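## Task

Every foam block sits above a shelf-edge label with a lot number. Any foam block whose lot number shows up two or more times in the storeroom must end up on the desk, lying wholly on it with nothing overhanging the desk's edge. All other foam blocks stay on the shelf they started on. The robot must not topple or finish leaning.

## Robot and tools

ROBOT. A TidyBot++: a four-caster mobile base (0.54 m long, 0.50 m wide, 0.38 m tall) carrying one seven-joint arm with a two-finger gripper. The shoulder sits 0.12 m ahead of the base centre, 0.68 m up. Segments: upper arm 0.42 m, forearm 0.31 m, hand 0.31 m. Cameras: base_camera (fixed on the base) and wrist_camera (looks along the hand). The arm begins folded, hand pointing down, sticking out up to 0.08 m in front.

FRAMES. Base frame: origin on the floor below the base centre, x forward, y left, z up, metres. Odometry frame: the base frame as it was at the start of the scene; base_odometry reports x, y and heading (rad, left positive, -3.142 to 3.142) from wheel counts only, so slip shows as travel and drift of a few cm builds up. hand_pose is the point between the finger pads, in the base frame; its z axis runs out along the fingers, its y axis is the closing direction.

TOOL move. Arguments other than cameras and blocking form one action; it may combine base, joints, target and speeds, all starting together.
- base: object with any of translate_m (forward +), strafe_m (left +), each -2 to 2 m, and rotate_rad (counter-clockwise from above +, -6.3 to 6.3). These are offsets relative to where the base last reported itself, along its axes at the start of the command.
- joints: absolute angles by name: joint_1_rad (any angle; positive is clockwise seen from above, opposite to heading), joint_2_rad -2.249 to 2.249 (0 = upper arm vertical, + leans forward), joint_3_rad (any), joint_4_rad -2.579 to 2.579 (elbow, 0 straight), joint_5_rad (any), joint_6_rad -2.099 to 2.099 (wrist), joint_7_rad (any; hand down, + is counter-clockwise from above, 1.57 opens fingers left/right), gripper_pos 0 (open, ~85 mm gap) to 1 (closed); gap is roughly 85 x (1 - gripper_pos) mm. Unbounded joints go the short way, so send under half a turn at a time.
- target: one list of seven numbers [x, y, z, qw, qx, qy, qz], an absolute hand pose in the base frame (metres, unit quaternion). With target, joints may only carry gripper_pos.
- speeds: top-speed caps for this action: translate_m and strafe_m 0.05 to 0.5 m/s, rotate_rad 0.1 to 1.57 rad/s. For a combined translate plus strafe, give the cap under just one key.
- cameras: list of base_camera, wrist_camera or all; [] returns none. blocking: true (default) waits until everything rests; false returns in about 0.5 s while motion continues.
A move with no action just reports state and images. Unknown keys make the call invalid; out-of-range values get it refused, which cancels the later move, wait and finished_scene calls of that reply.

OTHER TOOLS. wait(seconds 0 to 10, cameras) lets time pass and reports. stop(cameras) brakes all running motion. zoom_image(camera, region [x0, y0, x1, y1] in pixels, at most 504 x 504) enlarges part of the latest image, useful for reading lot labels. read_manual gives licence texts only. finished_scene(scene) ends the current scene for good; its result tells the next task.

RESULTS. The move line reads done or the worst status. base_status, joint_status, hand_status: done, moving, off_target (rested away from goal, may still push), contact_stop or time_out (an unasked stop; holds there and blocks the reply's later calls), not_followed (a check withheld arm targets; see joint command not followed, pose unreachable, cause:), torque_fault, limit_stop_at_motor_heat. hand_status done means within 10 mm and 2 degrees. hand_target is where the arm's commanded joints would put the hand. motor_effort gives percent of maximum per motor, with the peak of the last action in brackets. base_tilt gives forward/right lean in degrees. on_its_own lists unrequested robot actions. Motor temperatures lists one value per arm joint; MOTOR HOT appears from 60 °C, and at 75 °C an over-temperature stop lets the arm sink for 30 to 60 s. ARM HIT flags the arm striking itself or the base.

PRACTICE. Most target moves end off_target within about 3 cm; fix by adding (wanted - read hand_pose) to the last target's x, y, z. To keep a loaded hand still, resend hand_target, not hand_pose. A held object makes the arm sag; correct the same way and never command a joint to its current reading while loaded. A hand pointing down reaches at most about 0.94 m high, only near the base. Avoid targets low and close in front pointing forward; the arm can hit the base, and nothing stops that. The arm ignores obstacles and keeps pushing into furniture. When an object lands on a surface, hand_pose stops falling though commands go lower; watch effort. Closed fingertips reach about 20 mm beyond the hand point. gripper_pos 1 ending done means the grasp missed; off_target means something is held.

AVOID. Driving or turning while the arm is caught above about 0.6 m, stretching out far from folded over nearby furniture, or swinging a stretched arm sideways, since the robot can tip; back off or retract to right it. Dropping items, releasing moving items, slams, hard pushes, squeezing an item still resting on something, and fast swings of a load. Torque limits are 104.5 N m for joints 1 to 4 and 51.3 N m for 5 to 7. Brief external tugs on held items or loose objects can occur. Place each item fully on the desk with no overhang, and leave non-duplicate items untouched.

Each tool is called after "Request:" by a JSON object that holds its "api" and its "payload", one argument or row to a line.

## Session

Request:
{"api": "move", "payload": {
  "joints": {"joint_1_rad": 0.0, "joint_2_rad": -0.9, "joint_4_rad": -2.5, "joint_6_rad": -0.1},
  "blocking": false,
  "cameras": []
}}

Request:
{"api": "wait", "payload": {
  "seconds": 0.5,
  "cameras": ["wrist_camera"]
}}

Request:
{"api": "move", "payload": {
  "joints": {"joint_1_rad": 1.6},
  "blocking": false,
  "cameras": []
}}

Request:
{"api": "wait", "payload": {
  "seconds": 0.9,
  "cameras": ["wrist_camera"]
}}

Request:
{"api": "move", "payload": {
  "joints": {"joint_1_rad": 3.2},
  "blocking": false,
  "cameras": []
}}

Request:
{"api": "wait", "payload": {
  "seconds": 0.9,
  "cameras": ["wrist_camera"]
}}

Request:
{"api": "move", "payload": {
  "joints": {"joint_1_rad": 4.75},
  "blocking": false,
  "cameras": []
}}

Request:
{"api": "wait", "payload": {
  "seconds": 0.9,
  "cameras": ["wrist_camera"]
}}

Scene clock: 0.50 s.
Motor temperatures (°C): [37 35 30 37 40 37 42]
move: moving
base_odometry: x=+0.000 y=+0.000 heading=+0.000
base_tilt: forward=-0.4 right=+0.6
base_status: not commanded
joint_positions: joint_1_rad=-0.038 joint_2_rad=-0.474 joint_3_rad=+3.113 joint_4_rad=-2.523 joint_5_rad=-0.004 joint_6_rad=-0.778 joint_7_rad=+1.592 gripper_pos=+0.000
joint_status: joint_1_rad moving; joint_2_rad moving; joint_4_rad moving; joint_6_rad moving
motor_effort: joint_1_rad=+0(1) joint_2_rad=-1(3) joint_3_rad=+1(1) joint_4_rad=+17(18) joint_5_rad=+1(1) joint_6_rad=+2(3) joint_7_rad=+0(1)
hand_pose: x=+0.3018 y=+0.0131 z=+0.6154 quat_wxyz=(+0.001, +0.987, +0.042, +0.157) (m; base frame)
hand_target: x=+0.3266 y=+0.0127 z=+0.6317 quat_wxyz=(+0.002, +0.977, +0.037, +0.211) (m; base frame)
hand_status: not commanded
pictures: none
No camera images: "cameras" was empty.

Scene clock: 1.00 s.
Motor temperatures (°C): [37 35 30 37 40 37 42]
earlier move: moving
base_odometry: x=+0.000 y=+0.000 heading=+0.000
base_tilt: forward=-0.4 right=+0.6
base_status: not commanded
joint_positions: joint_1_rad=-0.026 joint_2_rad=-0.782 joint_3_rad=+3.113 joint_4_rad=-2.515 joint_5_rad=-0.004 joint_6_rad=-0.338 joint_7_rad=+1.592 gripper_pos=+0.000
joint_status: joint_1_rad moving; joint_2_rad moving; joint_4_rad moving; joint_6_rad moving
motor_effort: joint_1_rad=+0(2) joint_2_rad=+6(6) joint_3_rad=+1(1) joint_4_rad=+21(21) joint_5_rad=+1(1) joint_6_rad=+7(8) joint_7_rad=-1(1)
hand_pose: x=+0.4052 y=+0.0172 z=+0.7799 quat_wxyz=(+0.000, +0.859, +0.033, +0.510) (m; base frame)
hand_target: x=+0.4167 y=+0.0125 z=+0.8193 quat_wxyz=(+0.005, +0.826, +0.024, +0.564) (m; base frame)
hand_status: not commanded
wait: 0.50 s; no rest
pictures: wrist_camera
Images, in order (width x height): wrist_camera 644x476.

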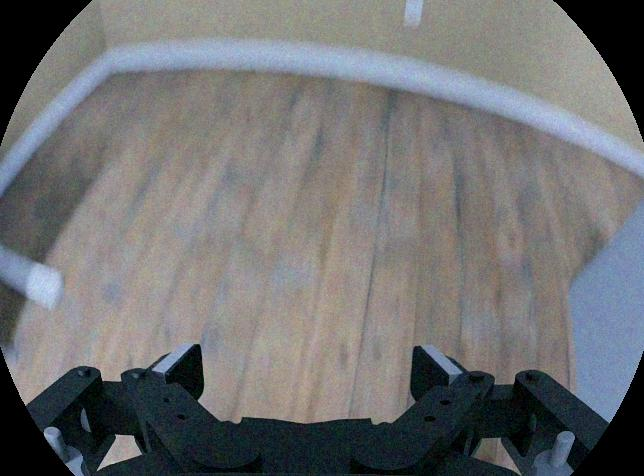

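Scene clock: 1.50 s.
Motor temperatures (°C): [37 35 30 37 40 37 42]
move: moving
base_odometry: x=+0.000 y=+0.000 heading=+0.000
base_tilt: forward=-0.4 right=+0.6
base_status: not commanded
joint_positions: joint_1_rad=+0.110 joint_2_rad=-0.884 joint_3_rad=+3.113 joint_4_rad=-2.513 joint_5_rad=-0.004 joint_6_rad=-0.171 joint_7_rad=+1.592 gripper_pos=+0.000
joint_status: joint_1_rad moving; joint_2_rad moving; joint_4_rad moving; joint_6_rad moving
motor_effort: joint_1_rad=+1(1) joint_2_rad=+6(8) joint_3_rad=+1(1) joint_4_rad=+22(23) joint_5_rad=+1(1) joint_6_rad=+8(9) joint_7_rad=+0(0)
hand_pose: x=+0.4097 y=-0.0211 z=+0.8588 quat_wxyz=(+0.042, +0.783, -0.022, +0.620) (m; base frame)
hand_target: x=+0.4107 y=-0.0303 z=+0.8937 quat_wxyz=(+0.055, +0.751, -0.033, +0.658) (m; base frame)
hand_status: not commanded
pictures: none
No camera images: "cameras" was empty.

Scene clock: 2.40 s.
Motor temperatures (°C): [37 35 30 37 40 37 42]
earlier move: moving
base_odometry: x=+0.000 y=+0.000 heading=+0.000
base_tilt: forward=-0.4 right=+0.6
base_status: not commanded
joint_positions: joint_1_rad=+0.972 joint_2_rad=-0.884 joint_3_rad=+3.113 joint_4_rad=-2.513 joint_5_rad=-0.004 joint_6_rad=-0.157 joint_7_rad=+1.592 gripper_pos=+0.000
joint_status: joint_1_rad moving; joint_2_rad moving; joint_4_rad moving; joint_6_rad moving
motor_effort: joint_1_rad=+0(1) joint_2_rad=+7(8) joint_3_rad=+1(2) joint_4_rad=+23(23) joint_5_rad=+0(1) joint_6_rad=+8(10) joint_7_rad=+0(1)
hand_pose: x=+0.2928 y=-0.2352 z=+0.8632 quat_wxyz=(+0.300, +0.698, -0.345, +0.551) (m; base frame)
hand_target: x=+0.2847 y=-0.2419 z=+0.8937 quat_wxyz=(+0.326, +0.667, -0.345, +0.574) (m; base frame)
hand_status: not commanded
wait: 0.90 s; no rest
pictures: wrist_camera
Images, in order (width x height): wrist_camera 644x476.

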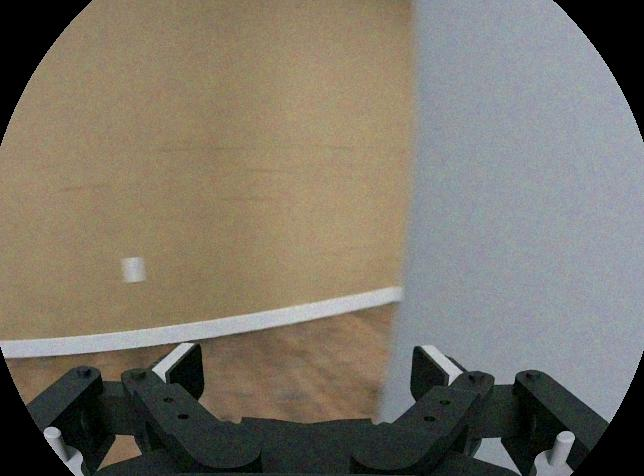

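Scene clock: 2.90 s.
Motor temperatures (°C): [37 35 30 37 40 37 42]
move: moving
base_odometry: x=+0.000 y=+0.000 heading=+0.000
base_tilt: forward=-0.4 right=+0.6
base_status: not commanded
joint_positions: joint_1_rad=+1.615 joint_2_rad=-0.884 joint_3_rad=+3.113 joint_4_rad=-2.513 joint_5_rad=-0.004 joint_6_rad=-0.156 joint_7_rad=+1.592 gripper_pos=+0.000
joint_status: joint_1_rad moving; joint_2_rad moving; joint_4_rad moving; joint_6_rad moving
motor_effort: joint_1_rad=+0(1) joint_2_rad=+7(7) joint_3_rad=+1(2) joint_4_rad=+22(23) joint_5_rad=+1(1) joint_6_rad=+9(9) joint_7_rad=+0(1)
hand_pose: x=+0.1172 y=-0.2925 z=+0.8635 quat_wxyz=(+0.459, +0.553, -0.548, +0.428) (m; base frame)
hand_target: x=+0.1020 y=-0.2927 z=+0.8937 quat_wxyz=(+0.494, +0.520, -0.542, +0.437) (m; base frame)
hand_status: not commanded
pictures: none
No camera images: "cameras" was empty.

Scene clock: 3.80 s.
Motor temperatures (°C): [37 35 30 37 40 37 42]
earlier move: moving
base_odometry: x=+0.000 y=+0.000 heading=+0.000
base_tilt: forward=-0.3 right=+0.6
base_status: not commanded
joint_positions: joint_1_rad=+2.760 joint_2_rad=-0.884 joint_3_rad=+3.113 joint_4_rad=-2.513 joint_5_rad=-0.004 joint_6_rad=-0.156 joint_7_rad=+1.592 gripper_pos=+0.000
joint_status: joint_1_rad moving; joint_2_rad moving; joint_4_rad moving; joint_6_rad moving
motor_effort: joint_1_rad=-1(2) joint_2_rad=+7(8) joint_3_rad=+1(2) joint_4_rad=+23(23) joint_5_rad=+1(1) joint_6_rad=+8(9) joint_7_rad=+0(1)
hand_pose: x=-0.1482 y=-0.1191 z=+0.8636 quat_wxyz=(+0.617, +0.168, -0.760, +0.111) (m; base frame)
hand_target: x=-0.1530 y=-0.1096 z=+0.8937 quat_wxyz=(+0.651, +0.149, -0.736, +0.105) (m; base frame)
hand_status: not commanded
wait: 0.90 s; no rest
pictures: wrist_camera
Images, in order (width x height): wrist_camera 644x476.

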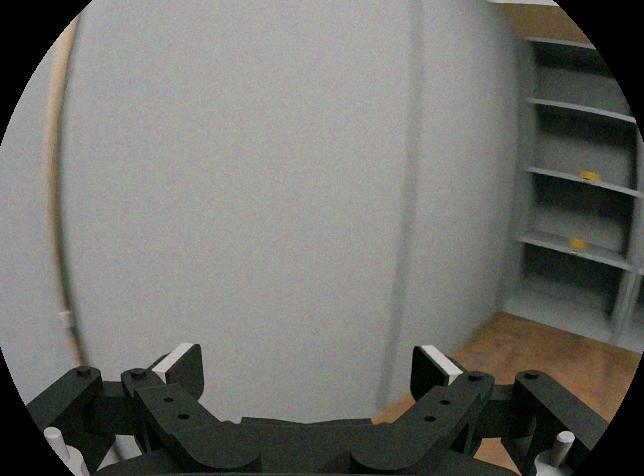

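Scene clock: 4.30 s.
Motor temperatures (°C): [37 35 30 37 40 37 42]
move: moving
base_odometry: x=+0.000 y=+0.000 heading=+0.000
base_tilt: forward=-0.4 right=+0.6
base_status: not commanded
joint_positions: joint_1_rad=+3.336 joint_2_rad=-0.884 joint_3_rad=+3.113 joint_4_rad=-2.513 joint_5_rad=-0.004 joint_6_rad=-0.155 joint_7_rad=+1.592 gripper_pos=+0.000
joint_status: joint_1_rad moving; joint_2_rad moving; joint_4_rad moving; joint_6_rad moving
motor_effort: joint_1_rad=+1(1) joint_2_rad=+7(7) joint_3_rad=+1(2) joint_4_rad=+22(23) joint_5_rad=+1(1) joint_6_rad=+8(9) joint_7_rad=+0(1)
hand_pose: x=-0.1700 y=+0.0456 z=+0.8636 quat_wxyz=(+0.624, -0.055, -0.777, -0.069) (m; base frame)
hand_target: x=-0.1680 y=+0.0600 z=+0.8937 quat_wxyz=(+0.654, -0.072, -0.748, -0.089) (m; base frame)
hand_status: not commanded
pictures: none
No camera images: "cameras" was empty.

Scene clock: 5.20 s.
Motor temperatures (°C): [37 35 30 37 40 37 42]
earlier move: moving
base_odometry: x=+0.000 y=+0.000 heading=+0.000
base_tilt: forward=-0.3 right=+0.6
base_status: not commanded
joint_positions: joint_1_rad=+4.414 joint_2_rad=-0.884 joint_3_rad=+3.113 joint_4_rad=-2.513 joint_5_rad=-0.004 joint_6_rad=-0.155 joint_7_rad=+1.592 gripper_pos=+0.000
joint_status: joint_1_rad moving; joint_2_rad moving; joint_4_rad moving; joint_6_rad moving
motor_effort: joint_1_rad=-1(2) joint_2_rad=+6(8) joint_3_rad=+1(2) joint_4_rad=+23(24) joint_5_rad=+1(1) joint_6_rad=+8(10) joint_7_rad=+0(1)
hand_pose: x=+0.0226 y=+0.2762 z=+0.8637 quat_wxyz=(+0.500, -0.446, -0.638, -0.379) (m; base frame)
hand_target: x=+0.0317 y=+0.2799 z=+0.8937 quat_wxyz=(+0.519, -0.441, -0.609, -0.408) (m; base frame)
hand_status: not commanded
wait: 0.90 s; no rest
pictures: wrist_camera
Images, in order (width x height): wrist_camera 644x476.

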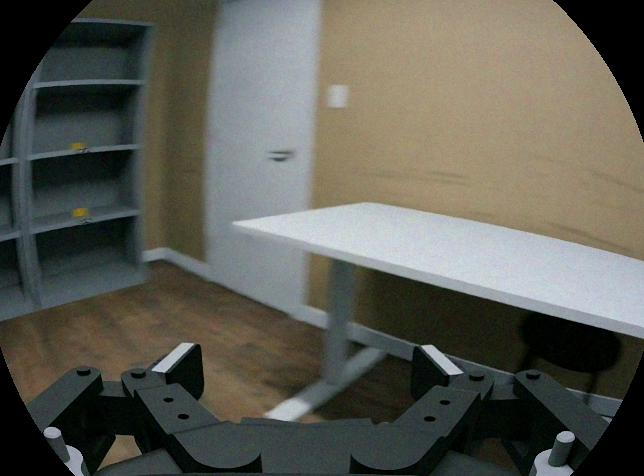

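Request:
{"api": "move", "payload": {
  "joints": {"joint_1_rad": 6.983, "joint_6_rad": -0.15},
  "cameras": ["wrist_camera", "base_camera"]
}}

Scene clock: 10.60 s.
Motor temperatures (°C): [37 35 30 37 40 37 42]
earlier move: done
move: done
base_odometry: x=+0.000 y=+0.000 heading=+0.000
base_tilt: forward=-0.4 right=+0.6
base_status: not commanded
joint_positions: joint_1_rad=+6.965 joint_2_rad=-0.884 joint_3_rad=+3.113 joint_4_rad=-2.513 joint_5_rad=-0.004 joint_6_rad=-0.155 joint_7_rad=+1.592 gripper_pos=+0.000
joint_status: all done
motor_effort: joint_1_rad=+0(2) joint_2_rad=+5(8) joint_3_rad=+1(2) joint_4_rad=+22(23) joint_5_rad=+1(1) joint_6_rad=+9(10) joint_7_rad=+0(1)
hand_pose: x=+0.3530 y=-0.1756 z=+0.8637 quat_wxyz=(-0.217, -0.741, +0.240, -0.589) (m; base frame)
hand_target: x=+0.3485 y=-0.1786 z=+0.8783 quat_wxyz=(-0.227, -0.728, +0.244, -0.599) (m; base frame)
hand_status: not commanded
pictures: base_camera, wrist_camera
Images, in order (width x height): base_camera 644x364, wrist_camera 644x476.

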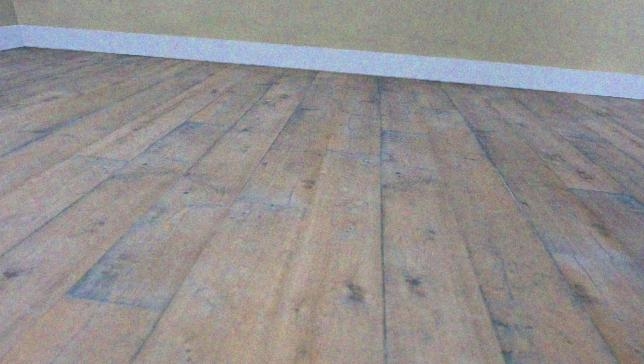

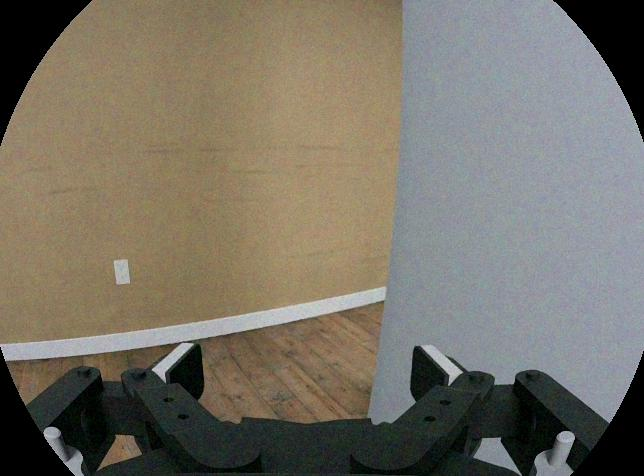

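Request:
{"api": "move", "payload": {
  "base": {"translate_m": 1.09, "strafe_m": -0.215, "rotate_rad": -1.902},
  "joints": {"joint_1_rad": 6.283, "joint_6_rad": -0.3},
  "cameras": ["base_camera", "wrist_camera"]
}}

Scene clock: 17.87 s.
Motor temperatures (°C): [37 35 30 37 40 37 42]
move: done
base_odometry: x=+1.090 y=-0.215 heading=-1.903
base_tilt: forward=-0.4 right=+0.6
base_status: done
joint_positions: joint_1_rad=+6.298 joint_2_rad=-0.889 joint_3_rad=+3.113 joint_4_rad=-2.513 joint_5_rad=-0.004 joint_6_rad=-0.252 joint_7_rad=+1.592 gripper_pos=+0.000
joint_status: all done
motor_effort: joint_1_rad=+0(2) joint_2_rad=+7(9) joint_3_rad=+1(3) joint_4_rad=+23(23) joint_5_rad=+1(1) joint_6_rad=+9(9) joint_7_rad=+0(1)
hand_pose: x=+0.4029 y=+0.0060 z=+0.8364 quat_wxyz=(-0.013, -0.806, -0.015, -0.591) (m; base frame)
hand_target: x=+0.3979 y=+0.0102 z=+0.8331 quat_wxyz=(-0.008, -0.813, -0.021, -0.582) (m; base frame)
hand_status: not commanded
pictures: base_camera, wrist_camera
Images, in order (width x height): base_camera 644x364, wrist_camera 644x476.

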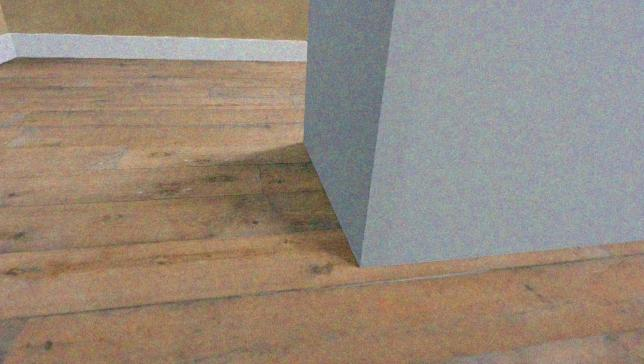

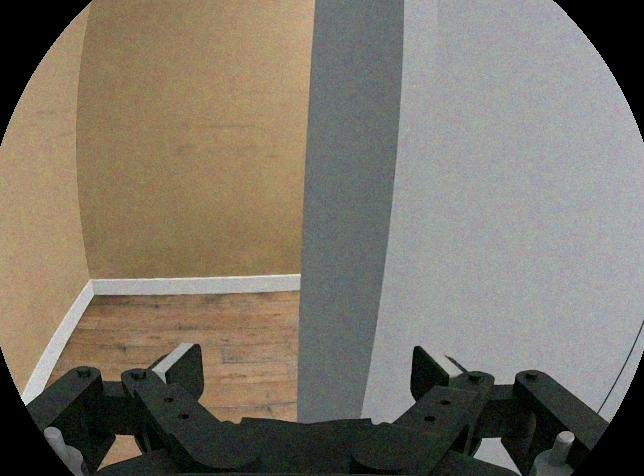

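Request:
{"api": "move", "payload": {
  "base": {"translate_m": 0.212, "strafe_m": 0.409},
  "blocking": false,
  "cameras": []
}}

Request:
{"api": "wait", "payload": {
  "seconds": 1.1,
  "cameras": []
}}

Request:
{"api": "move", "payload": {
  "base": {"translate_m": 1.19, "strafe_m": 0.279, "rotate_rad": -1.341},
  "joints": {"joint_1_rad": 7.854, "joint_6_rad": -0.42},
  "cameras": ["base_camera", "wrist_camera"]
}}

Scene clock: 23.40 s.
Motor temperatures (°C): [37 35 30 37 40 37 42]
move: moving
base_odometry: x=+1.152 y=-0.279 heading=-1.903
base_tilt: forward=-0.4 right=+0.6
base_status: translate_m moving; strafe_m moving
joint_positions: joint_1_rad=+6.298 joint_2_rad=-0.890 joint_3_rad=+3.113 joint_4_rad=-2.513 joint_5_rad=-0.004 joint_6_rad=-0.253 joint_7_rad=+1.592 gripper_pos=+0.000
joint_status: not commanded
motor_effort: joint_1_rad=+0(0) joint_2_rad=+8(9) joint_3_rad=+0(1) joint_4_rad=+22(23) joint_5_rad=+1(1) joint_6_rad=+8(9) joint_7_rad=+0(0)
hand_pose: x=+0.4028 y=+0.0062 z=+0.8362 quat_wxyz=(-0.012, -0.806, -0.015, -0.591) (m; base frame)
hand_target: x=+0.3979 y=+0.0102 z=+0.8331 quat_wxyz=(-0.008, -0.813, -0.021, -0.582) (m; base frame)
hand_status: not commanded
pictures: none
No camera images: "cameras" was empty.

Scene clock: 24.50 s.
Motor temperatures (°C): [37 35 30 37 40 37 42]
earlier move: moving
base_odometry: x=+1.408 y=-0.549 heading=-1.902
base_tilt: forward=-0.3 right=+0.6
base_status: translate_m moving; strafe_m moving
joint_positions: joint_1_rad=+6.298 joint_2_rad=-0.890 joint_3_rad=+3.113 joint_4_rad=-2.513 joint_5_rad=-0.004 joint_6_rad=-0.253 joint_7_rad=+1.592 gripper_pos=+0.000
joint_status: not commanded
motor_effort: joint_1_rad=-1(1) joint_2_rad=+7(9) joint_3_rad=+2(3) joint_4_rad=+22(23) joint_5_rad=+1(1) joint_6_rad=+9(9) joint_7_rad=+0(1)
hand_pose: x=+0.4027 y=+0.0062 z=+0.8362 quat_wxyz=(-0.012, -0.806, -0.015, -0.591) (m; base frame)
hand_target: x=+0.3979 y=+0.0102 z=+0.8331 quat_wxyz=(-0.008, -0.813, -0.021, -0.582) (m; base frame)
hand_status: not commanded
wait: 1.10 s; no rest
pictures: none
No camera images: "cameras" was empty.

Scene clock: 28.60 s.
Motor temperatures (°C): [37 35 30 37 40 37 42]
move: done
base_odometry: x=+1.285 y=-1.765 heading=+3.040
base_tilt: forward=-0.4 right=+0.6
base_status: done
joint_positions: joint_1_rad=+7.836 joint_2_rad=-0.893 joint_3_rad=+3.113 joint_4_rad=-2.513 joint_5_rad=-0.004 joint_6_rad=-0.373 joint_7_rad=+1.592 gripper_pos=+0.000
joint_status: all done
motor_effort: joint_1_rad=-1(2) joint_2_rad=+7(10) joint_3_rad=+1(2) joint_4_rad=+23(23) joint_5_rad=+1(1) joint_6_rad=+8(9) joint_7_rad=+0(1)
hand_pose: x=+0.1333 y=-0.2696 z=+0.8023 quat_wxyz=(-0.387, -0.614, +0.573, -0.381) (m; base frame)
hand_target: x=+0.1283 y=-0.2647 z=+0.7986 quat_wxyz=(-0.382, -0.614, +0.584, -0.370) (m; base frame)
hand_status: not commanded
pictures: base_camera, wrist_camera
Images, in order (width x height): base_camera 644x364, wrist_camera 644x476.

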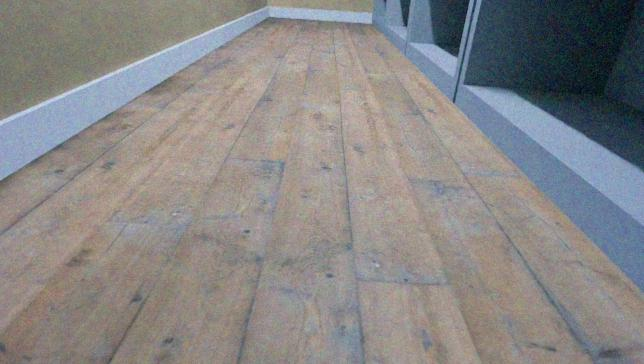

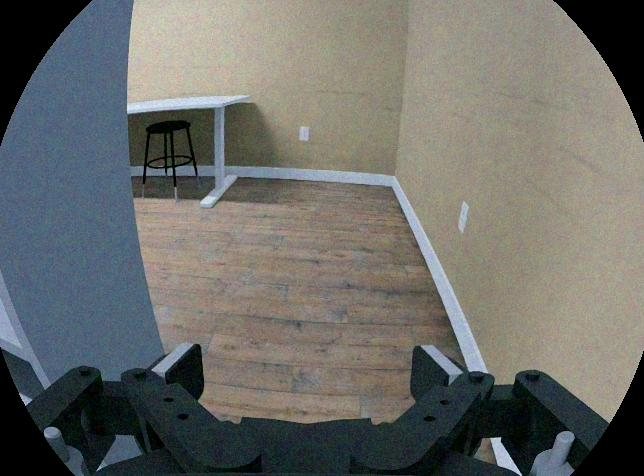

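Request:
{"api": "move", "payload": {
  "base": {"translate_m": 0.84, "strafe_m": 0.12, "rotate_rad": 0.0175},
  "joints": {"joint_7_rad": 1.51},
  "cameras": ["wrist_camera"]
}}

Request:
{"api": "move", "payload": {
  "base": {"translate_m": 1.95},
  "blocking": false,
  "cameras": []
}}

Request:
{"api": "wait", "payload": {
  "seconds": 1.9,
  "cameras": ["wrist_camera"]
}}

Scene clock: 33.53 s.
Motor temperatures (°C): [37 35 30 37 40 37 42]
move: done
base_odometry: x=+0.437 y=-1.800 heading=+3.058
base_tilt: forward=-0.3 right=+0.6
base_status: done
joint_positions: joint_1_rad=+7.838 joint_2_rad=-0.893 joint_3_rad=+3.113 joint_4_rad=-2.513 joint_5_rad=-0.004 joint_6_rad=-0.374 joint_7_rad=+1.522 gripper_pos=+0.000
joint_status: all done
motor_effort: joint_1_rad=-1(1) joint_2_rad=+8(8) joint_3_rad=+1(2) joint_4_rad=+22(23) joint_5_rad=+1(1) joint_6_rad=+8(9) joint_7_rad=+0(1)
hand_pose: x=+0.1328 y=-0.2696 z=+0.8023 quat_wxyz=(-0.373, -0.593, +0.595, -0.394) (m; base frame)
hand_target: x=+0.1283 y=-0.2647 z=+0.7986 quat_wxyz=(-0.367, -0.589, +0.608, -0.385) (m; base frame)
hand_status: not commanded
pictures: wrist_camera
Images, in order (width x height): wrist_camera 644x476.

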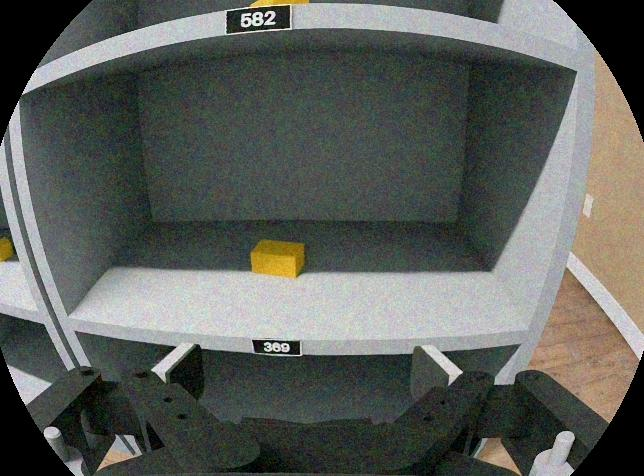

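Scene clock: 34.03 s.
Motor temperatures (°C): [37 35 30 37 40 37 42]
move: moving
base_odometry: x=+0.373 y=-1.795 heading=+3.059
base_tilt: forward=-0.3 right=+0.6
base_status: translate_m moving
joint_positions: joint_1_rad=+7.838 joint_2_rad=-0.893 joint_3_rad=+3.113 joint_4_rad=-2.513 joint_5_rad=-0.004 joint_6_rad=-0.374 joint_7_rad=+1.522 gripper_pos=+0.000
joint_status: not commanded
motor_effort: joint_1_rad=+0(1) joint_2_rad=+7(8) joint_3_rad=+1(1) joint_4_rad=+22(23) joint_5_rad=+1(1) joint_6_rad=+8(9) joint_7_rad=+0(1)
hand_pose: x=+0.1328 y=-0.2696 z=+0.8023 quat_wxyz=(-0.373, -0.593, +0.595, -0.394) (m; base frame)
hand_target: x=+0.1283 y=-0.2647 z=+0.7986 quat_wxyz=(-0.367, -0.589, +0.608, -0.385) (m; base frame)
hand_status: not commanded
pictures: none
No camera images: "cameras" was empty.

Scene clock: 35.93 s.
Motor temperatures (°C): [37 35 30 37 40 37 42]
earlier move: moving
base_odometry: x=-0.518 y=-1.721 heading=+3.060
base_tilt: forward=-0.3 right=+0.6
base_status: translate_m moving
joint_positions: joint_1_rad=+7.838 joint_2_rad=-0.893 joint_3_rad=+3.113 joint_4_rad=-2.513 joint_5_rad=-0.004 joint_6_rad=-0.374 joint_7_rad=+1.522 gripper_pos=+0.000
joint_status: not commanded
motor_effort: joint_1_rad=-1(1) joint_2_rad=+7(8) joint_3_rad=+1(2) joint_4_rad=+22(23) joint_5_rad=+1(1) joint_6_rad=+8(9) joint_7_rad=+0(1)
hand_pose: x=+0.1328 y=-0.2696 z=+0.8023 quat_wxyz=(-0.373, -0.593, +0.595, -0.394) (m; base frame)
hand_target: x=+0.1283 y=-0.2647 z=+0.7986 quat_wxyz=(-0.367, -0.589, +0.608, -0.385) (m; base frame)
hand_status: not commanded
wait: 1.90 s; no rest
pictures: wrist_camera
Images, in order (width x height): wrist_camera 644x476.

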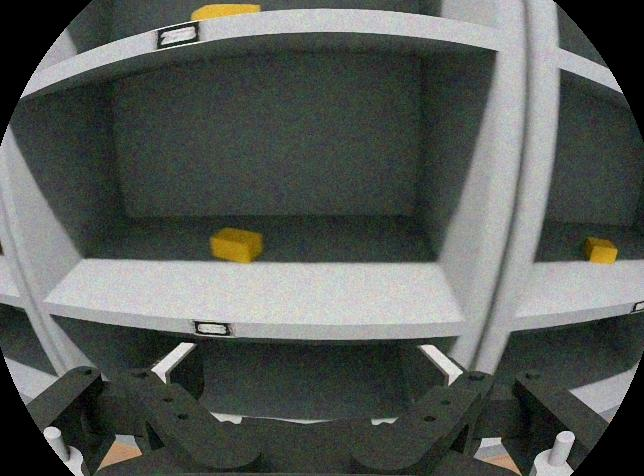

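Request:
{"api": "wait", "payload": {
  "seconds": 3.0,
  "cameras": ["wrist_camera"]
}}

Request:
{"api": "move", "payload": {
  "base": {"translate_m": 0.83},
  "cameras": ["wrist_camera"]
}}

Scene clock: 38.73 s.
Motor temperatures (°C): [37 35 30 37 40 37 42]
earlier move: done
base_odometry: x=-1.506 y=-1.638 heading=+3.059
base_tilt: forward=-0.4 right=+0.7
base_status: done
joint_positions: joint_1_rad=+7.818 joint_2_rad=-0.785 joint_3_rad=+3.113 joint_4_rad=-2.512 joint_5_rad=-0.004 joint_6_rad=-0.374 joint_7_rad=+1.522 gripper_pos=+0.000
joint_status: not commanded
motor_effort: joint_1_rad=+8(10) joint_2_rad=-19(21) joint_3_rad=+0(2) joint_4_rad=+21(23) joint_5_rad=+1(1) joint_6_rad=+7(9) joint_7_rad=+0(1)
hand_pose: x=+0.1385 y=-0.2808 z=+0.7725 quat_wxyz=(-0.338, -0.618, +0.609, -0.365) (m; base frame)
hand_target: x=+0.1283 y=-0.2647 z=+0.7986 quat_wxyz=(-0.367, -0.589, +0.608, -0.385) (m; base frame)
hand_status: not commanded
wait: 2.43 of 3 s (the move ended)
pictures: wrist_camera
Images, in order (width x height): wrist_camera 644x476.

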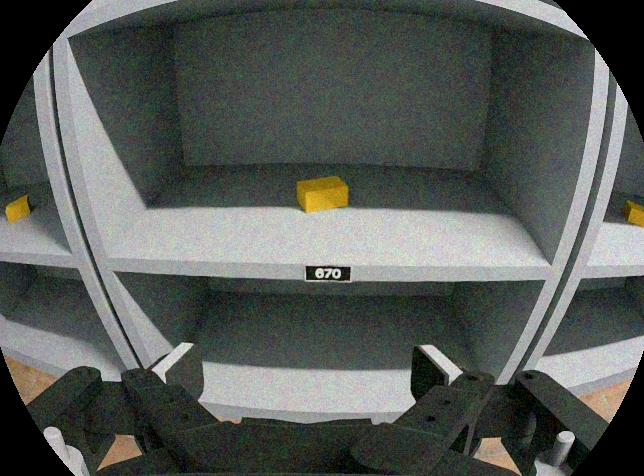

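Scene clock: 41.83 s.
Motor temperatures (°C): [37 35 30 37 40 37 42]
move: done
base_odometry: x=-2.333 y=-1.569 heading=+3.057
base_tilt: forward=-0.4 right=+1.8
base_status: done
joint_positions: joint_1_rad=+7.776 joint_2_rad=-0.687 joint_3_rad=+3.113 joint_4_rad=-2.512 joint_5_rad=-0.004 joint_6_rad=-0.374 joint_7_rad=+1.522 gripper_pos=+0.000
joint_status: not commanded
motor_effort: joint_1_rad=+15(18) joint_2_rad=-39(41) joint_3_rad=-1(2) joint_4_rad=+21(22) joint_5_rad=+1(1) joint_6_rad=+6(8) joint_7_rad=+0(1)
hand_pose: x=+0.1508 y=-0.2874 z=+0.7449 quat_wxyz=(-0.301, -0.648, +0.612, -0.340) (m; base frame)
hand_target: x=+0.1283 y=-0.2647 z=+0.7986 quat_wxyz=(-0.367, -0.589, +0.608, -0.385) (m; base frame)
hand_status: not commanded
pictures: wrist_camera
Images, in order (width x height): wrist_camera 644x476.

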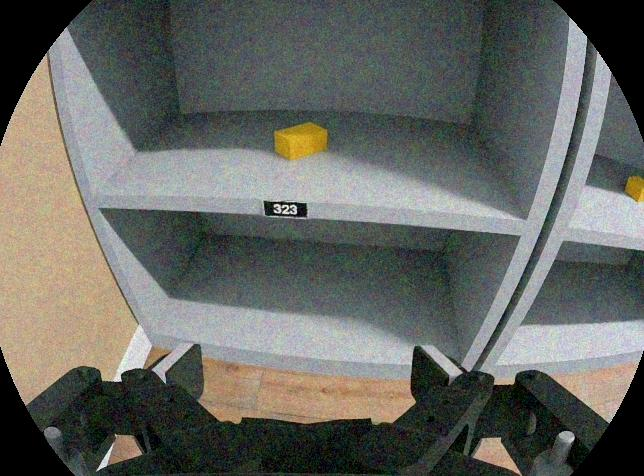

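Request:
{"api": "move", "payload": {
  "base": {"strafe_m": -0.12, "rotate_rad": -0.042},
  "cameras": ["wrist_camera"]
}}

Scene clock: 43.63 s.
Motor temperatures (°C): [37 35 30 37 40 37 42]
move: done
base_odometry: x=-2.323 y=-1.450 heading=+3.016
base_tilt: forward=-0.4 right=+0.6
base_status: done
joint_positions: joint_1_rad=+7.847 joint_2_rad=-0.906 joint_3_rad=+3.113 joint_4_rad=-2.505 joint_5_rad=-0.004 joint_6_rad=-0.380 joint_7_rad=+1.522 gripper_pos=+0.000
joint_status: not commanded
motor_effort: joint_1_rad=+0(17) joint_2_rad=+7(45) joint_3_rad=+1(2) joint_4_rad=+22(25) joint_5_rad=+1(1) joint_6_rad=+8(9) joint_7_rad=+0(1)
hand_pose: x=+0.1303 y=-0.2684 z=+0.8084 quat_wxyz=(-0.379, -0.587, +0.595, -0.397) (m; base frame)
hand_target: x=+0.1283 y=-0.2647 z=+0.7986 quat_wxyz=(-0.367, -0.589, +0.608, -0.385) (m; base frame)
hand_status: not commanded
pictures: wrist_camera
Images, in order (width x height): wrist_camera 644x476.

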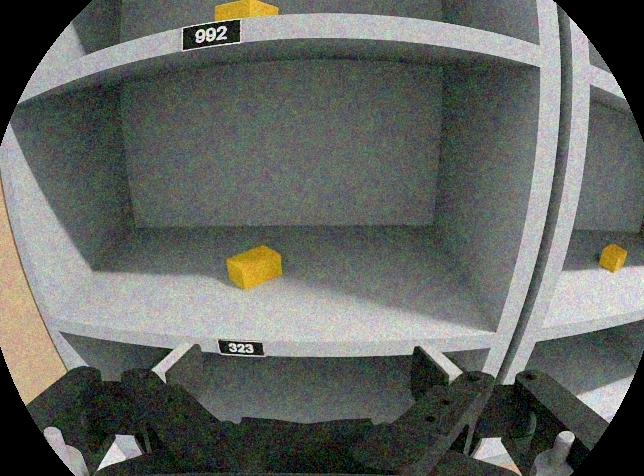

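Request:
{"api": "move", "payload": {
  "base": {"translate_m": -0.83},
  "cameras": ["wrist_camera"]
}}

Request:
{"api": "move", "payload": {
  "base": {"translate_m": -0.9},
  "cameras": ["wrist_camera"]
}}

Scene clock: 47.00 s.
Motor temperatures (°C): [37 35 30 37 40 37 42]
move: done
base_odometry: x=-1.499 y=-1.554 heading=+3.016
base_tilt: forward=-0.4 right=+0.6
base_status: done
joint_positions: joint_1_rad=+7.847 joint_2_rad=-0.906 joint_3_rad=+3.113 joint_4_rad=-2.505 joint_5_rad=-0.004 joint_6_rad=-0.380 joint_7_rad=+1.522 gripper_pos=+0.000
joint_status: not commanded
motor_effort: joint_1_rad=-1(1) joint_2_rad=+7(8) joint_3_rad=+1(2) joint_4_rad=+22(23) joint_5_rad=+1(1) joint_6_rad=+8(9) joint_7_rad=+0(1)
hand_pose: x=+0.1303 y=-0.2684 z=+0.8084 quat_wxyz=(-0.379, -0.587, +0.595, -0.397) (m; base frame)
hand_target: x=+0.1283 y=-0.2647 z=+0.7986 quat_wxyz=(-0.367, -0.589, +0.608, -0.385) (m; base frame)
hand_status: not commanded
pictures: wrist_camera
Images, in order (width x height): wrist_camera 644x476.

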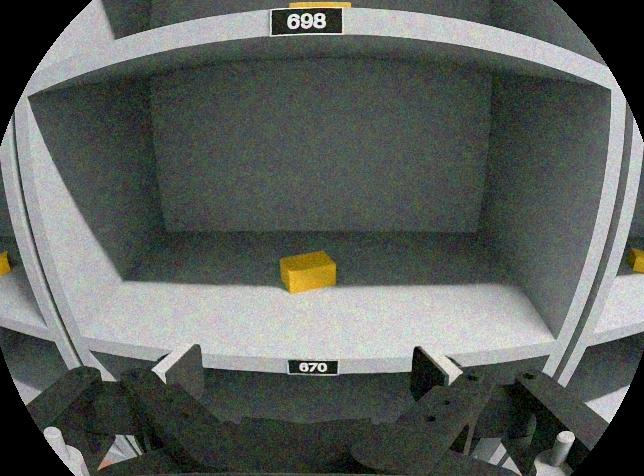

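Scene clock: 50.13 s.
Motor temperatures (°C): [37 35 30 37 40 37 42]
move: done
base_odometry: x=-0.606 y=-1.666 heading=+3.016
base_tilt: forward=-0.4 right=+0.6
base_status: done
joint_positions: joint_1_rad=+7.847 joint_2_rad=-0.906 joint_3_rad=+3.113 joint_4_rad=-2.505 joint_5_rad=-0.004 joint_6_rad=-0.380 joint_7_rad=+1.522 gripper_pos=+0.000
joint_status: not commanded
motor_effort: joint_1_rad=+0(1) joint_2_rad=+7(8) joint_3_rad=+1(2) joint_4_rad=+22(23) joint_5_rad=+1(1) joint_6_rad=+8(9) joint_7_rad=+0(1)
hand_pose: x=+0.1303 y=-0.2684 z=+0.8084 quat_wxyz=(-0.379, -0.587, +0.595, -0.397) (m; base frame)
hand_target: x=+0.1283 y=-0.2647 z=+0.7986 quat_wxyz=(-0.367, -0.589, +0.608, -0.385) (m; base frame)
hand_status: not commanded
pictures: wrist_camera
Images, in order (width x height): wrist_camera 644x476.

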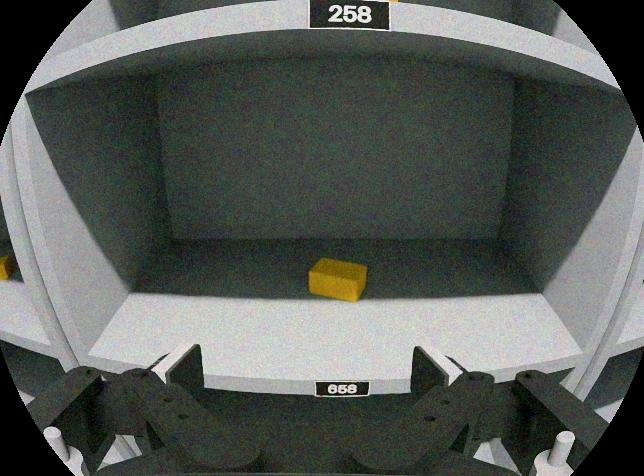

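Request:
{"api": "zoom_image", "payload": {
  "camera": "wrist_camera",
  "region": [310, 376, 374, 402]
}}

Request:
{"api": "move", "payload": {
  "base": {"translate_m": -1.72},
  "joints": {"joint_1_rad": 6.283, "joint_6_rad": -0.18},
  "blocking": false,
  "cameras": []
}}

Request:
{"api": "wait", "payload": {
  "seconds": 3.5,
  "cameras": ["base_camera"]
}}

Request:
{"api": "move", "payload": {
  "base": {"strafe_m": -1.75, "translate_m": -0.02},
  "blocking": false,
  "cameras": []
}}

Request:
{"api": "wait", "payload": {
  "seconds": 3.3,
  "cameras": ["base_camera", "wrist_camera"]
}}

Scaled by 7.875.

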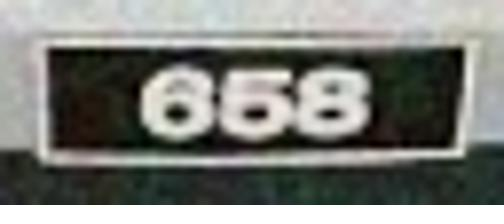

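Scene clock: 53.20 s.
Motor temperatures (°C): [37 35 30 37 40 37 42]
move: moving
base_odometry: x=-0.542 y=-1.674 heading=+3.016
base_tilt: forward=-0.4 right=+0.6
base_status: translate_m moving
joint_positions: joint_1_rad=+7.752 joint_2_rad=-0.906 joint_3_rad=+3.113 joint_4_rad=-2.505 joint_5_rad=-0.004 joint_6_rad=-0.380 joint_7_rad=+1.522 gripper_pos=+0.000
joint_status: joint_1_rad moving; joint_6_rad moving
motor_effort: joint_1_rad=-1(2) joint_2_rad=+7(8) joint_3_rad=+2(2) joint_4_rad=+22(23) joint_5_rad=+1(1) joint_6_rad=+9(10) joint_7_rad=+0(1)
hand_pose: x=+0.1557 y=-0.2661 z=+0.8084 quat_wxyz=(-0.360, -0.615, +0.566, -0.415) (m; base frame)
hand_target: x=+0.1639 y=-0.2638 z=+0.8044 quat_wxyz=(-0.345, -0.625, +0.564, -0.416) (m; base frame)
hand_status: not commanded
pictures: none
No camera images: "cameras" was empty.

Scene clock: 56.70 s.
Motor temperatures (°C): [37 35 30 37 40 37 42]
earlier move: moving
base_odometry: x=+1.060 y=-1.876 heading=+3.016
base_tilt: forward=-0.4 right=+0.6
base_status: translate_m moving
joint_positions: joint_1_rad=+6.301 joint_2_rad=-0.906 joint_3_rad=+3.113 joint_4_rad=-2.505 joint_5_rad=-0.004 joint_6_rad=-0.236 joint_7_rad=+1.522 gripper_pos=+0.000
joint_status: all done
motor_effort: joint_1_rad=+0(2) joint_2_rad=+8(9) joint_3_rad=+1(2) joint_4_rad=+22(23) joint_5_rad=+1(1) joint_6_rad=+8(10) joint_7_rad=+0(1)
hand_pose: x=+0.4023 y=+0.0053 z=+0.8506 quat_wxyz=(+0.008, -0.794, +0.014, -0.608) (m; base frame)
hand_target: x=+0.4078 y=+0.0111 z=+0.8691 quat_wxyz=(+0.018, -0.777, +0.011, -0.629) (m; base frame)
hand_status: not commanded
wait: 3.50 s; no rest
pictures: base_camera
Images, in order (width x height): base_camera 644x364.

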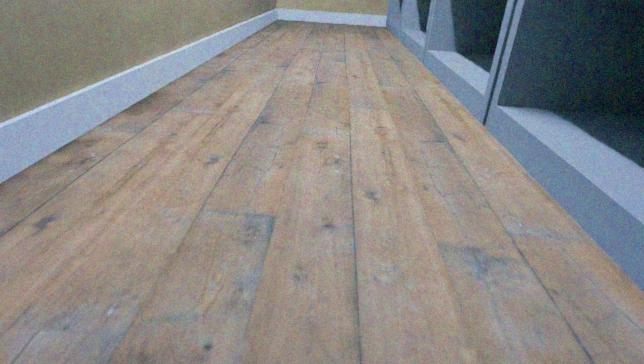

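Scene clock: 57.20 s.
Motor temperatures (°C): [37 35 30 37 40 37 42]
earlier move: replaced
move: moving
base_odometry: x=+1.112 y=-1.825 heading=+3.016
base_tilt: forward=-0.4 right=+0.6
base_status: translate_m replaced; translate_m moving; strafe_m moving
joint_positions: joint_1_rad=+6.301 joint_2_rad=-0.906 joint_3_rad=+3.113 joint_4_rad=-2.505 joint_5_rad=-0.004 joint_6_rad=-0.235 joint_7_rad=+1.522 gripper_pos=+0.000
joint_status: not commanded
motor_effort: joint_1_rad=-1(1) joint_2_rad=+7(8) joint_3_rad=+2(2) joint_4_rad=+23(23) joint_5_rad=+1(1) joint_6_rad=+8(9) joint_7_rad=+0(1)
hand_pose: x=+0.4024 y=+0.0053 z=+0.8508 quat_wxyz=(+0.008, -0.794, +0.014, -0.608) (m; base frame)
hand_target: x=+0.4078 y=+0.0111 z=+0.8691 quat_wxyz=(+0.018, -0.777, +0.011, -0.629) (m; base frame)
hand_status: not commanded
pictures: none
No camera images: "cameras" was empty.

Scene clock: 60.50 s.
Motor temperatures (°C): [37 35 30 37 40 37 42]
earlier move: moving
base_odometry: x=+1.299 y=-0.268 heading=+3.016
base_tilt: forward=-0.4 right=+0.6
base_status: translate_m moving; strafe_m moving
joint_positions: joint_1_rad=+6.299 joint_2_rad=-0.905 joint_3_rad=+3.113 joint_4_rad=-2.505 joint_5_rad=-0.004 joint_6_rad=-0.235 joint_7_rad=+1.522 gripper_pos=+0.000
joint_status: not commanded
motor_effort: joint_1_rad=+0(1) joint_2_rad=+7(9) joint_3_rad=+1(2) joint_4_rad=+22(24) joint_5_rad=+0(1) joint_6_rad=+9(9) joint_7_rad=+0(1)
hand_pose: x=+0.4025 y=+0.0058 z=+0.8508 quat_wxyz=(+0.008, -0.794, +0.014, -0.608) (m; base frame)
hand_target: x=+0.4078 y=+0.0111 z=+0.8691 quat_wxyz=(+0.018, -0.777, +0.011, -0.629) (m; base frame)
hand_status: not commanded
wait: 3.30 s; no rest
pictures: base_camera, wrist_camera
Images, in order (width x height): base_camera 644x364, wrist_camera 644x476.

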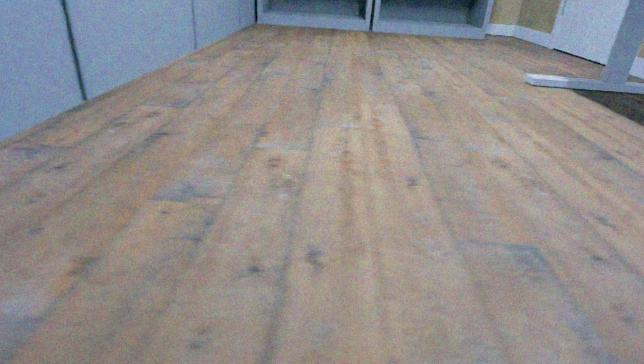

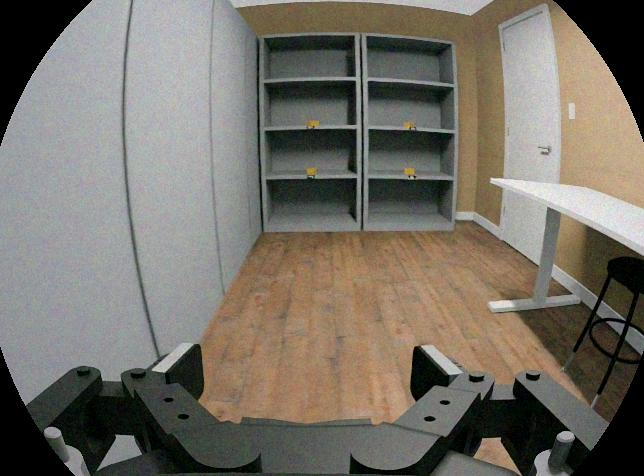

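Request:
{"api": "move", "payload": {
  "base": {"translate_m": 2.0},
  "joints": {"joint_6_rad": -0.18},
  "blocking": false,
  "cameras": ["base_camera", "wrist_camera"]
}}

Scene clock: 62.60 s.
Motor temperatures (°C): [37 35 30 37 40 37 42]
earlier move: done
move: moving
base_odometry: x=+1.234 y=-0.134 heading=+3.016
base_tilt: forward=-0.4 right=+0.6
base_status: translate_m moving
joint_positions: joint_1_rad=+6.299 joint_2_rad=-0.905 joint_3_rad=+3.113 joint_4_rad=-2.505 joint_5_rad=-0.004 joint_6_rad=-0.234 joint_7_rad=+1.522 gripper_pos=+0.000
joint_status: all done
motor_effort: joint_1_rad=+0(1) joint_2_rad=+9(10) joint_3_rad=+1(2) joint_4_rad=+21(23) joint_5_rad=+1(1) joint_6_rad=+9(9) joint_7_rad=+0(0)
hand_pose: x=+0.4026 y=+0.0059 z=+0.8509 quat_wxyz=(+0.008, -0.794, +0.014, -0.608) (m; base frame)
hand_target: x=+0.4078 y=+0.0111 z=+0.8691 quat_wxyz=(+0.018, -0.777, +0.011, -0.629) (m; base frame)
hand_status: not commanded
pictures: base_camera, wrist_camera
Images, in order (width x height): base_camera 644x364, wrist_camera 644x476.

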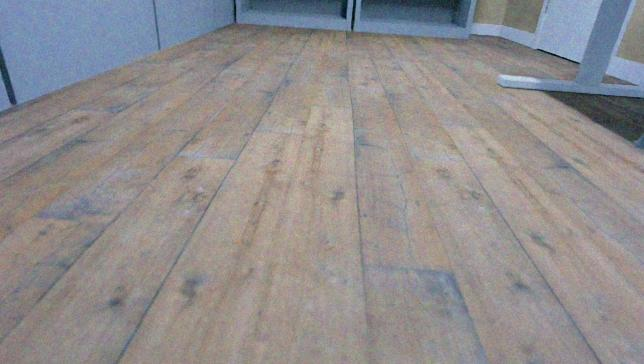

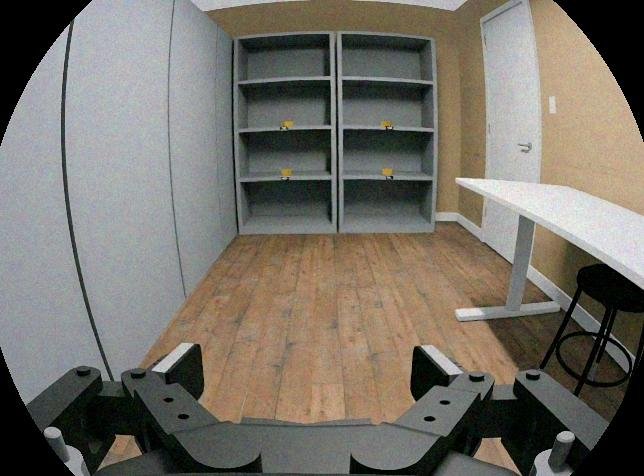

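Request:
{"api": "move", "payload": {
  "base": {"translate_m": 2.0, "strafe_m": -0.1},
  "cameras": ["wrist_camera", "base_camera"]
}}

Request:
{"api": "zoom_image", "payload": {
  "camera": "wrist_camera",
  "region": [180, 60, 484, 284]
}}

Scene clock: 67.97 s.
Motor temperatures (°C): [37 35 30 37 40 37 42]
earlier move: replaced
move: done
base_odometry: x=-0.962 y=+0.245 heading=+3.016
base_tilt: forward=-0.3 right=+0.6
base_status: translate_m replaced; translate_m done; strafe_m done
joint_positions: joint_1_rad=+6.299 joint_2_rad=-0.903 joint_3_rad=+3.113 joint_4_rad=-2.505 joint_5_rad=-0.004 joint_6_rad=-0.233 joint_7_rad=+1.522 gripper_pos=+0.000
joint_status: not commanded
motor_effort: joint_1_rad=-1(1) joint_2_rad=+7(9) joint_3_rad=+1(2) joint_4_rad=+22(23) joint_5_rad=+1(1) joint_6_rad=+9(9) joint_7_rad=+0(1)
hand_pose: x=+0.4030 y=+0.0059 z=+0.8507 quat_wxyz=(+0.008, -0.794, +0.014, -0.608) (m; base frame)
hand_target: x=+0.4078 y=+0.0111 z=+0.8691 quat_wxyz=(+0.018, -0.777, +0.011, -0.629) (m; base frame)
hand_status: not commanded
pictures: base_camera, wrist_camera
Images, in order (width x height): base_camera 644x364, wrist_camera 644x476.

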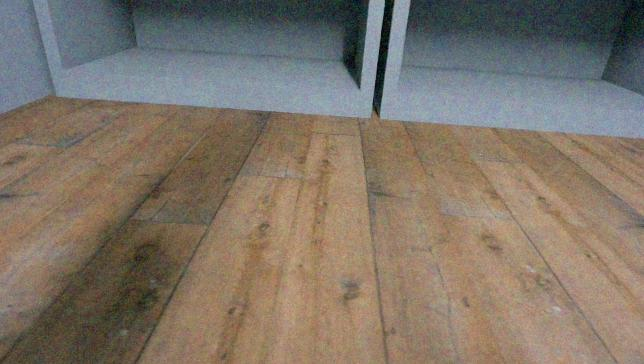

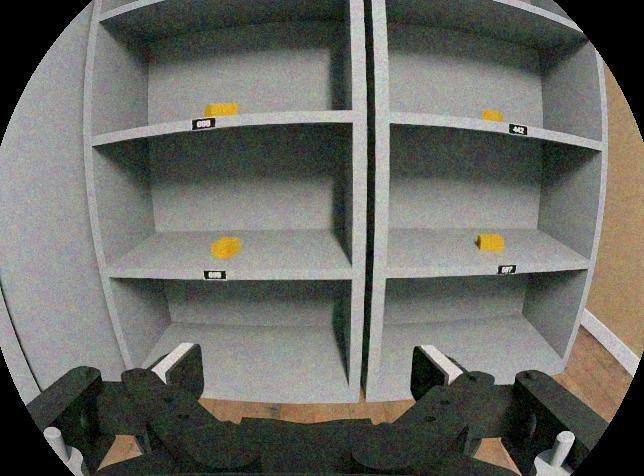

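Scaled by 1.658.

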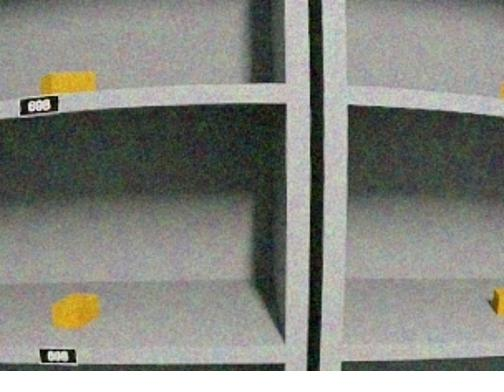

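Request:
{"api": "zoom_image", "payload": {
  "camera": "wrist_camera",
  "region": [184, 110, 224, 138]
}}

Request:
{"api": "zoom_image", "payload": {
  "camera": "wrist_camera",
  "region": [196, 260, 236, 288]
}}

Request:
{"api": "zoom_image", "payload": {
  "camera": "wrist_camera",
  "region": [498, 116, 538, 144]
}}

Request:
{"api": "zoom_image", "payload": {
  "camera": "wrist_camera",
  "region": [488, 256, 528, 284]
}}

Scaled by 12.600.

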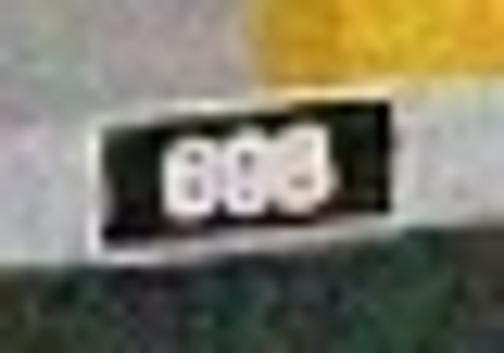

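Scaled by 12.600.

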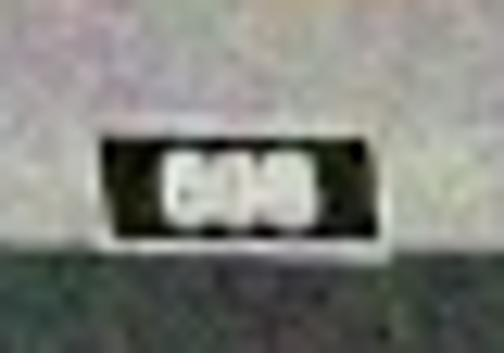

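Scaled by 12.600.

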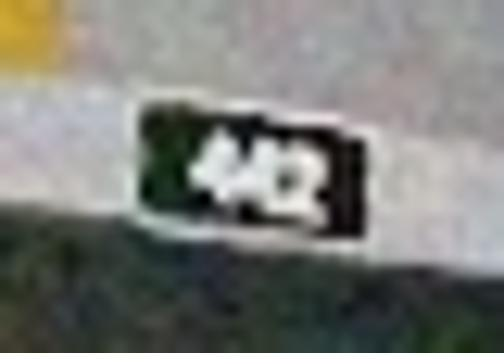

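Scaled by 12.600.

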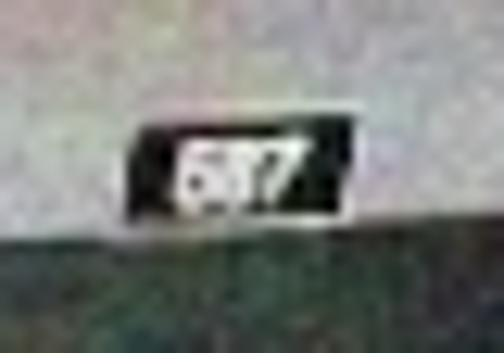

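Request:
{"api": "move", "payload": {
  "base": {"translate_m": 0.38, "strafe_m": 0.34},
  "cameras": ["wrist_camera"]
}}

Request:
{"api": "wait", "payload": {
  "seconds": 0.3,
  "cameras": ["wrist_camera"]
}}

Scene clock: 72.20 s.
Motor temperatures (°C): [37 35 30 37 40 37 42]
move: done
base_odometry: x=-1.382 y=-0.045 heading=+3.015
base_tilt: forward=-0.3 right=+0.6
base_status: done
joint_positions: joint_1_rad=+6.299 joint_2_rad=-0.901 joint_3_rad=+3.113 joint_4_rad=-2.505 joint_5_rad=-0.004 joint_6_rad=-0.232 joint_7_rad=+1.522 gripper_pos=+0.000
joint_status: not commanded
motor_effort: joint_1_rad=-1(1) joint_2_rad=+7(9) joint_3_rad=+1(2) joint_4_rad=+22(23) joint_5_rad=+1(1) joint_6_rad=+8(9) joint_7_rad=+0(1)
hand_pose: x=+0.4035 y=+0.0060 z=+0.8501 quat_wxyz=(+0.008, -0.795, +0.013, -0.607) (m; base frame)
hand_target: x=+0.4078 y=+0.0111 z=+0.8691 quat_wxyz=(+0.018, -0.777, +0.011, -0.629) (m; base frame)
hand_status: not commanded
pictures: wrist_camera
Images, in order (width x height): wrist_camera 644x476.

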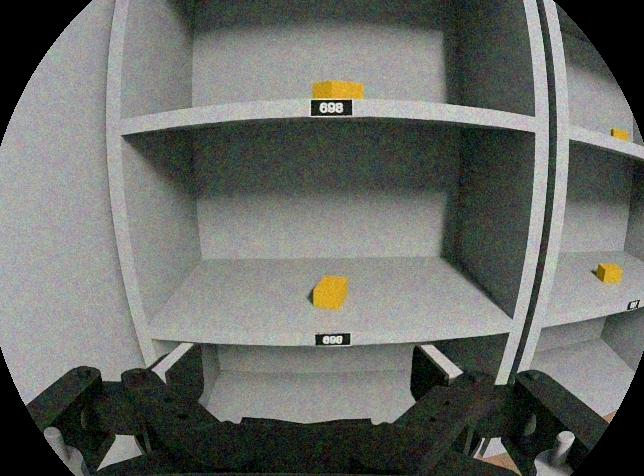

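Scene clock: 72.50 s.
Motor temperatures (°C): [37 35 30 37 40 37 42]
base_odometry: x=-1.382 y=-0.045 heading=+3.015
base_tilt: forward=-0.3 right=+0.6
base_status: done
joint_positions: joint_1_rad=+6.299 joint_2_rad=-0.901 joint_3_rad=+3.113 joint_4_rad=-2.505 joint_5_rad=-0.004 joint_6_rad=-0.232 joint_7_rad=+1.522 gripper_pos=+0.000
joint_status: not commanded
motor_effort: joint_1_rad=-1(1) joint_2_rad=+7(9) joint_3_rad=+1(2) joint_4_rad=+22(23) joint_5_rad=+1(1) joint_6_rad=+8(9) joint_7_rad=+0(1)
hand_pose: x=+0.4035 y=+0.0060 z=+0.8501 quat_wxyz=(+0.008, -0.795, +0.013, -0.607) (m; base frame)
hand_target: x=+0.4078 y=+0.0111 z=+0.8691 quat_wxyz=(+0.018, -0.777, +0.011, -0.629) (m; base frame)
hand_status: not commanded
wait: 0.30 s; at rest by 0.27 s
pictures: wrist_camera
Images, in order (width x height): wrist_camera 644x476.

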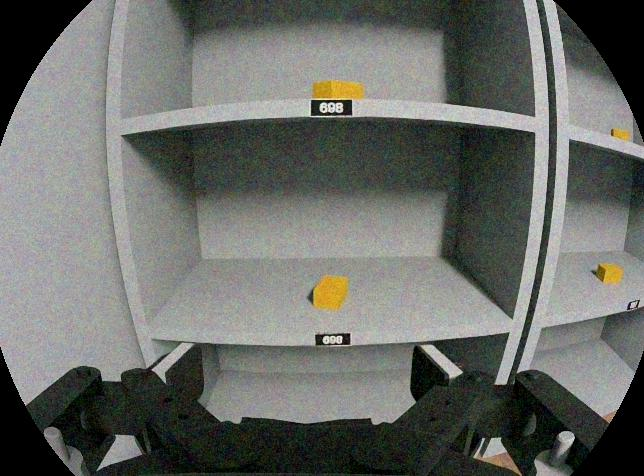

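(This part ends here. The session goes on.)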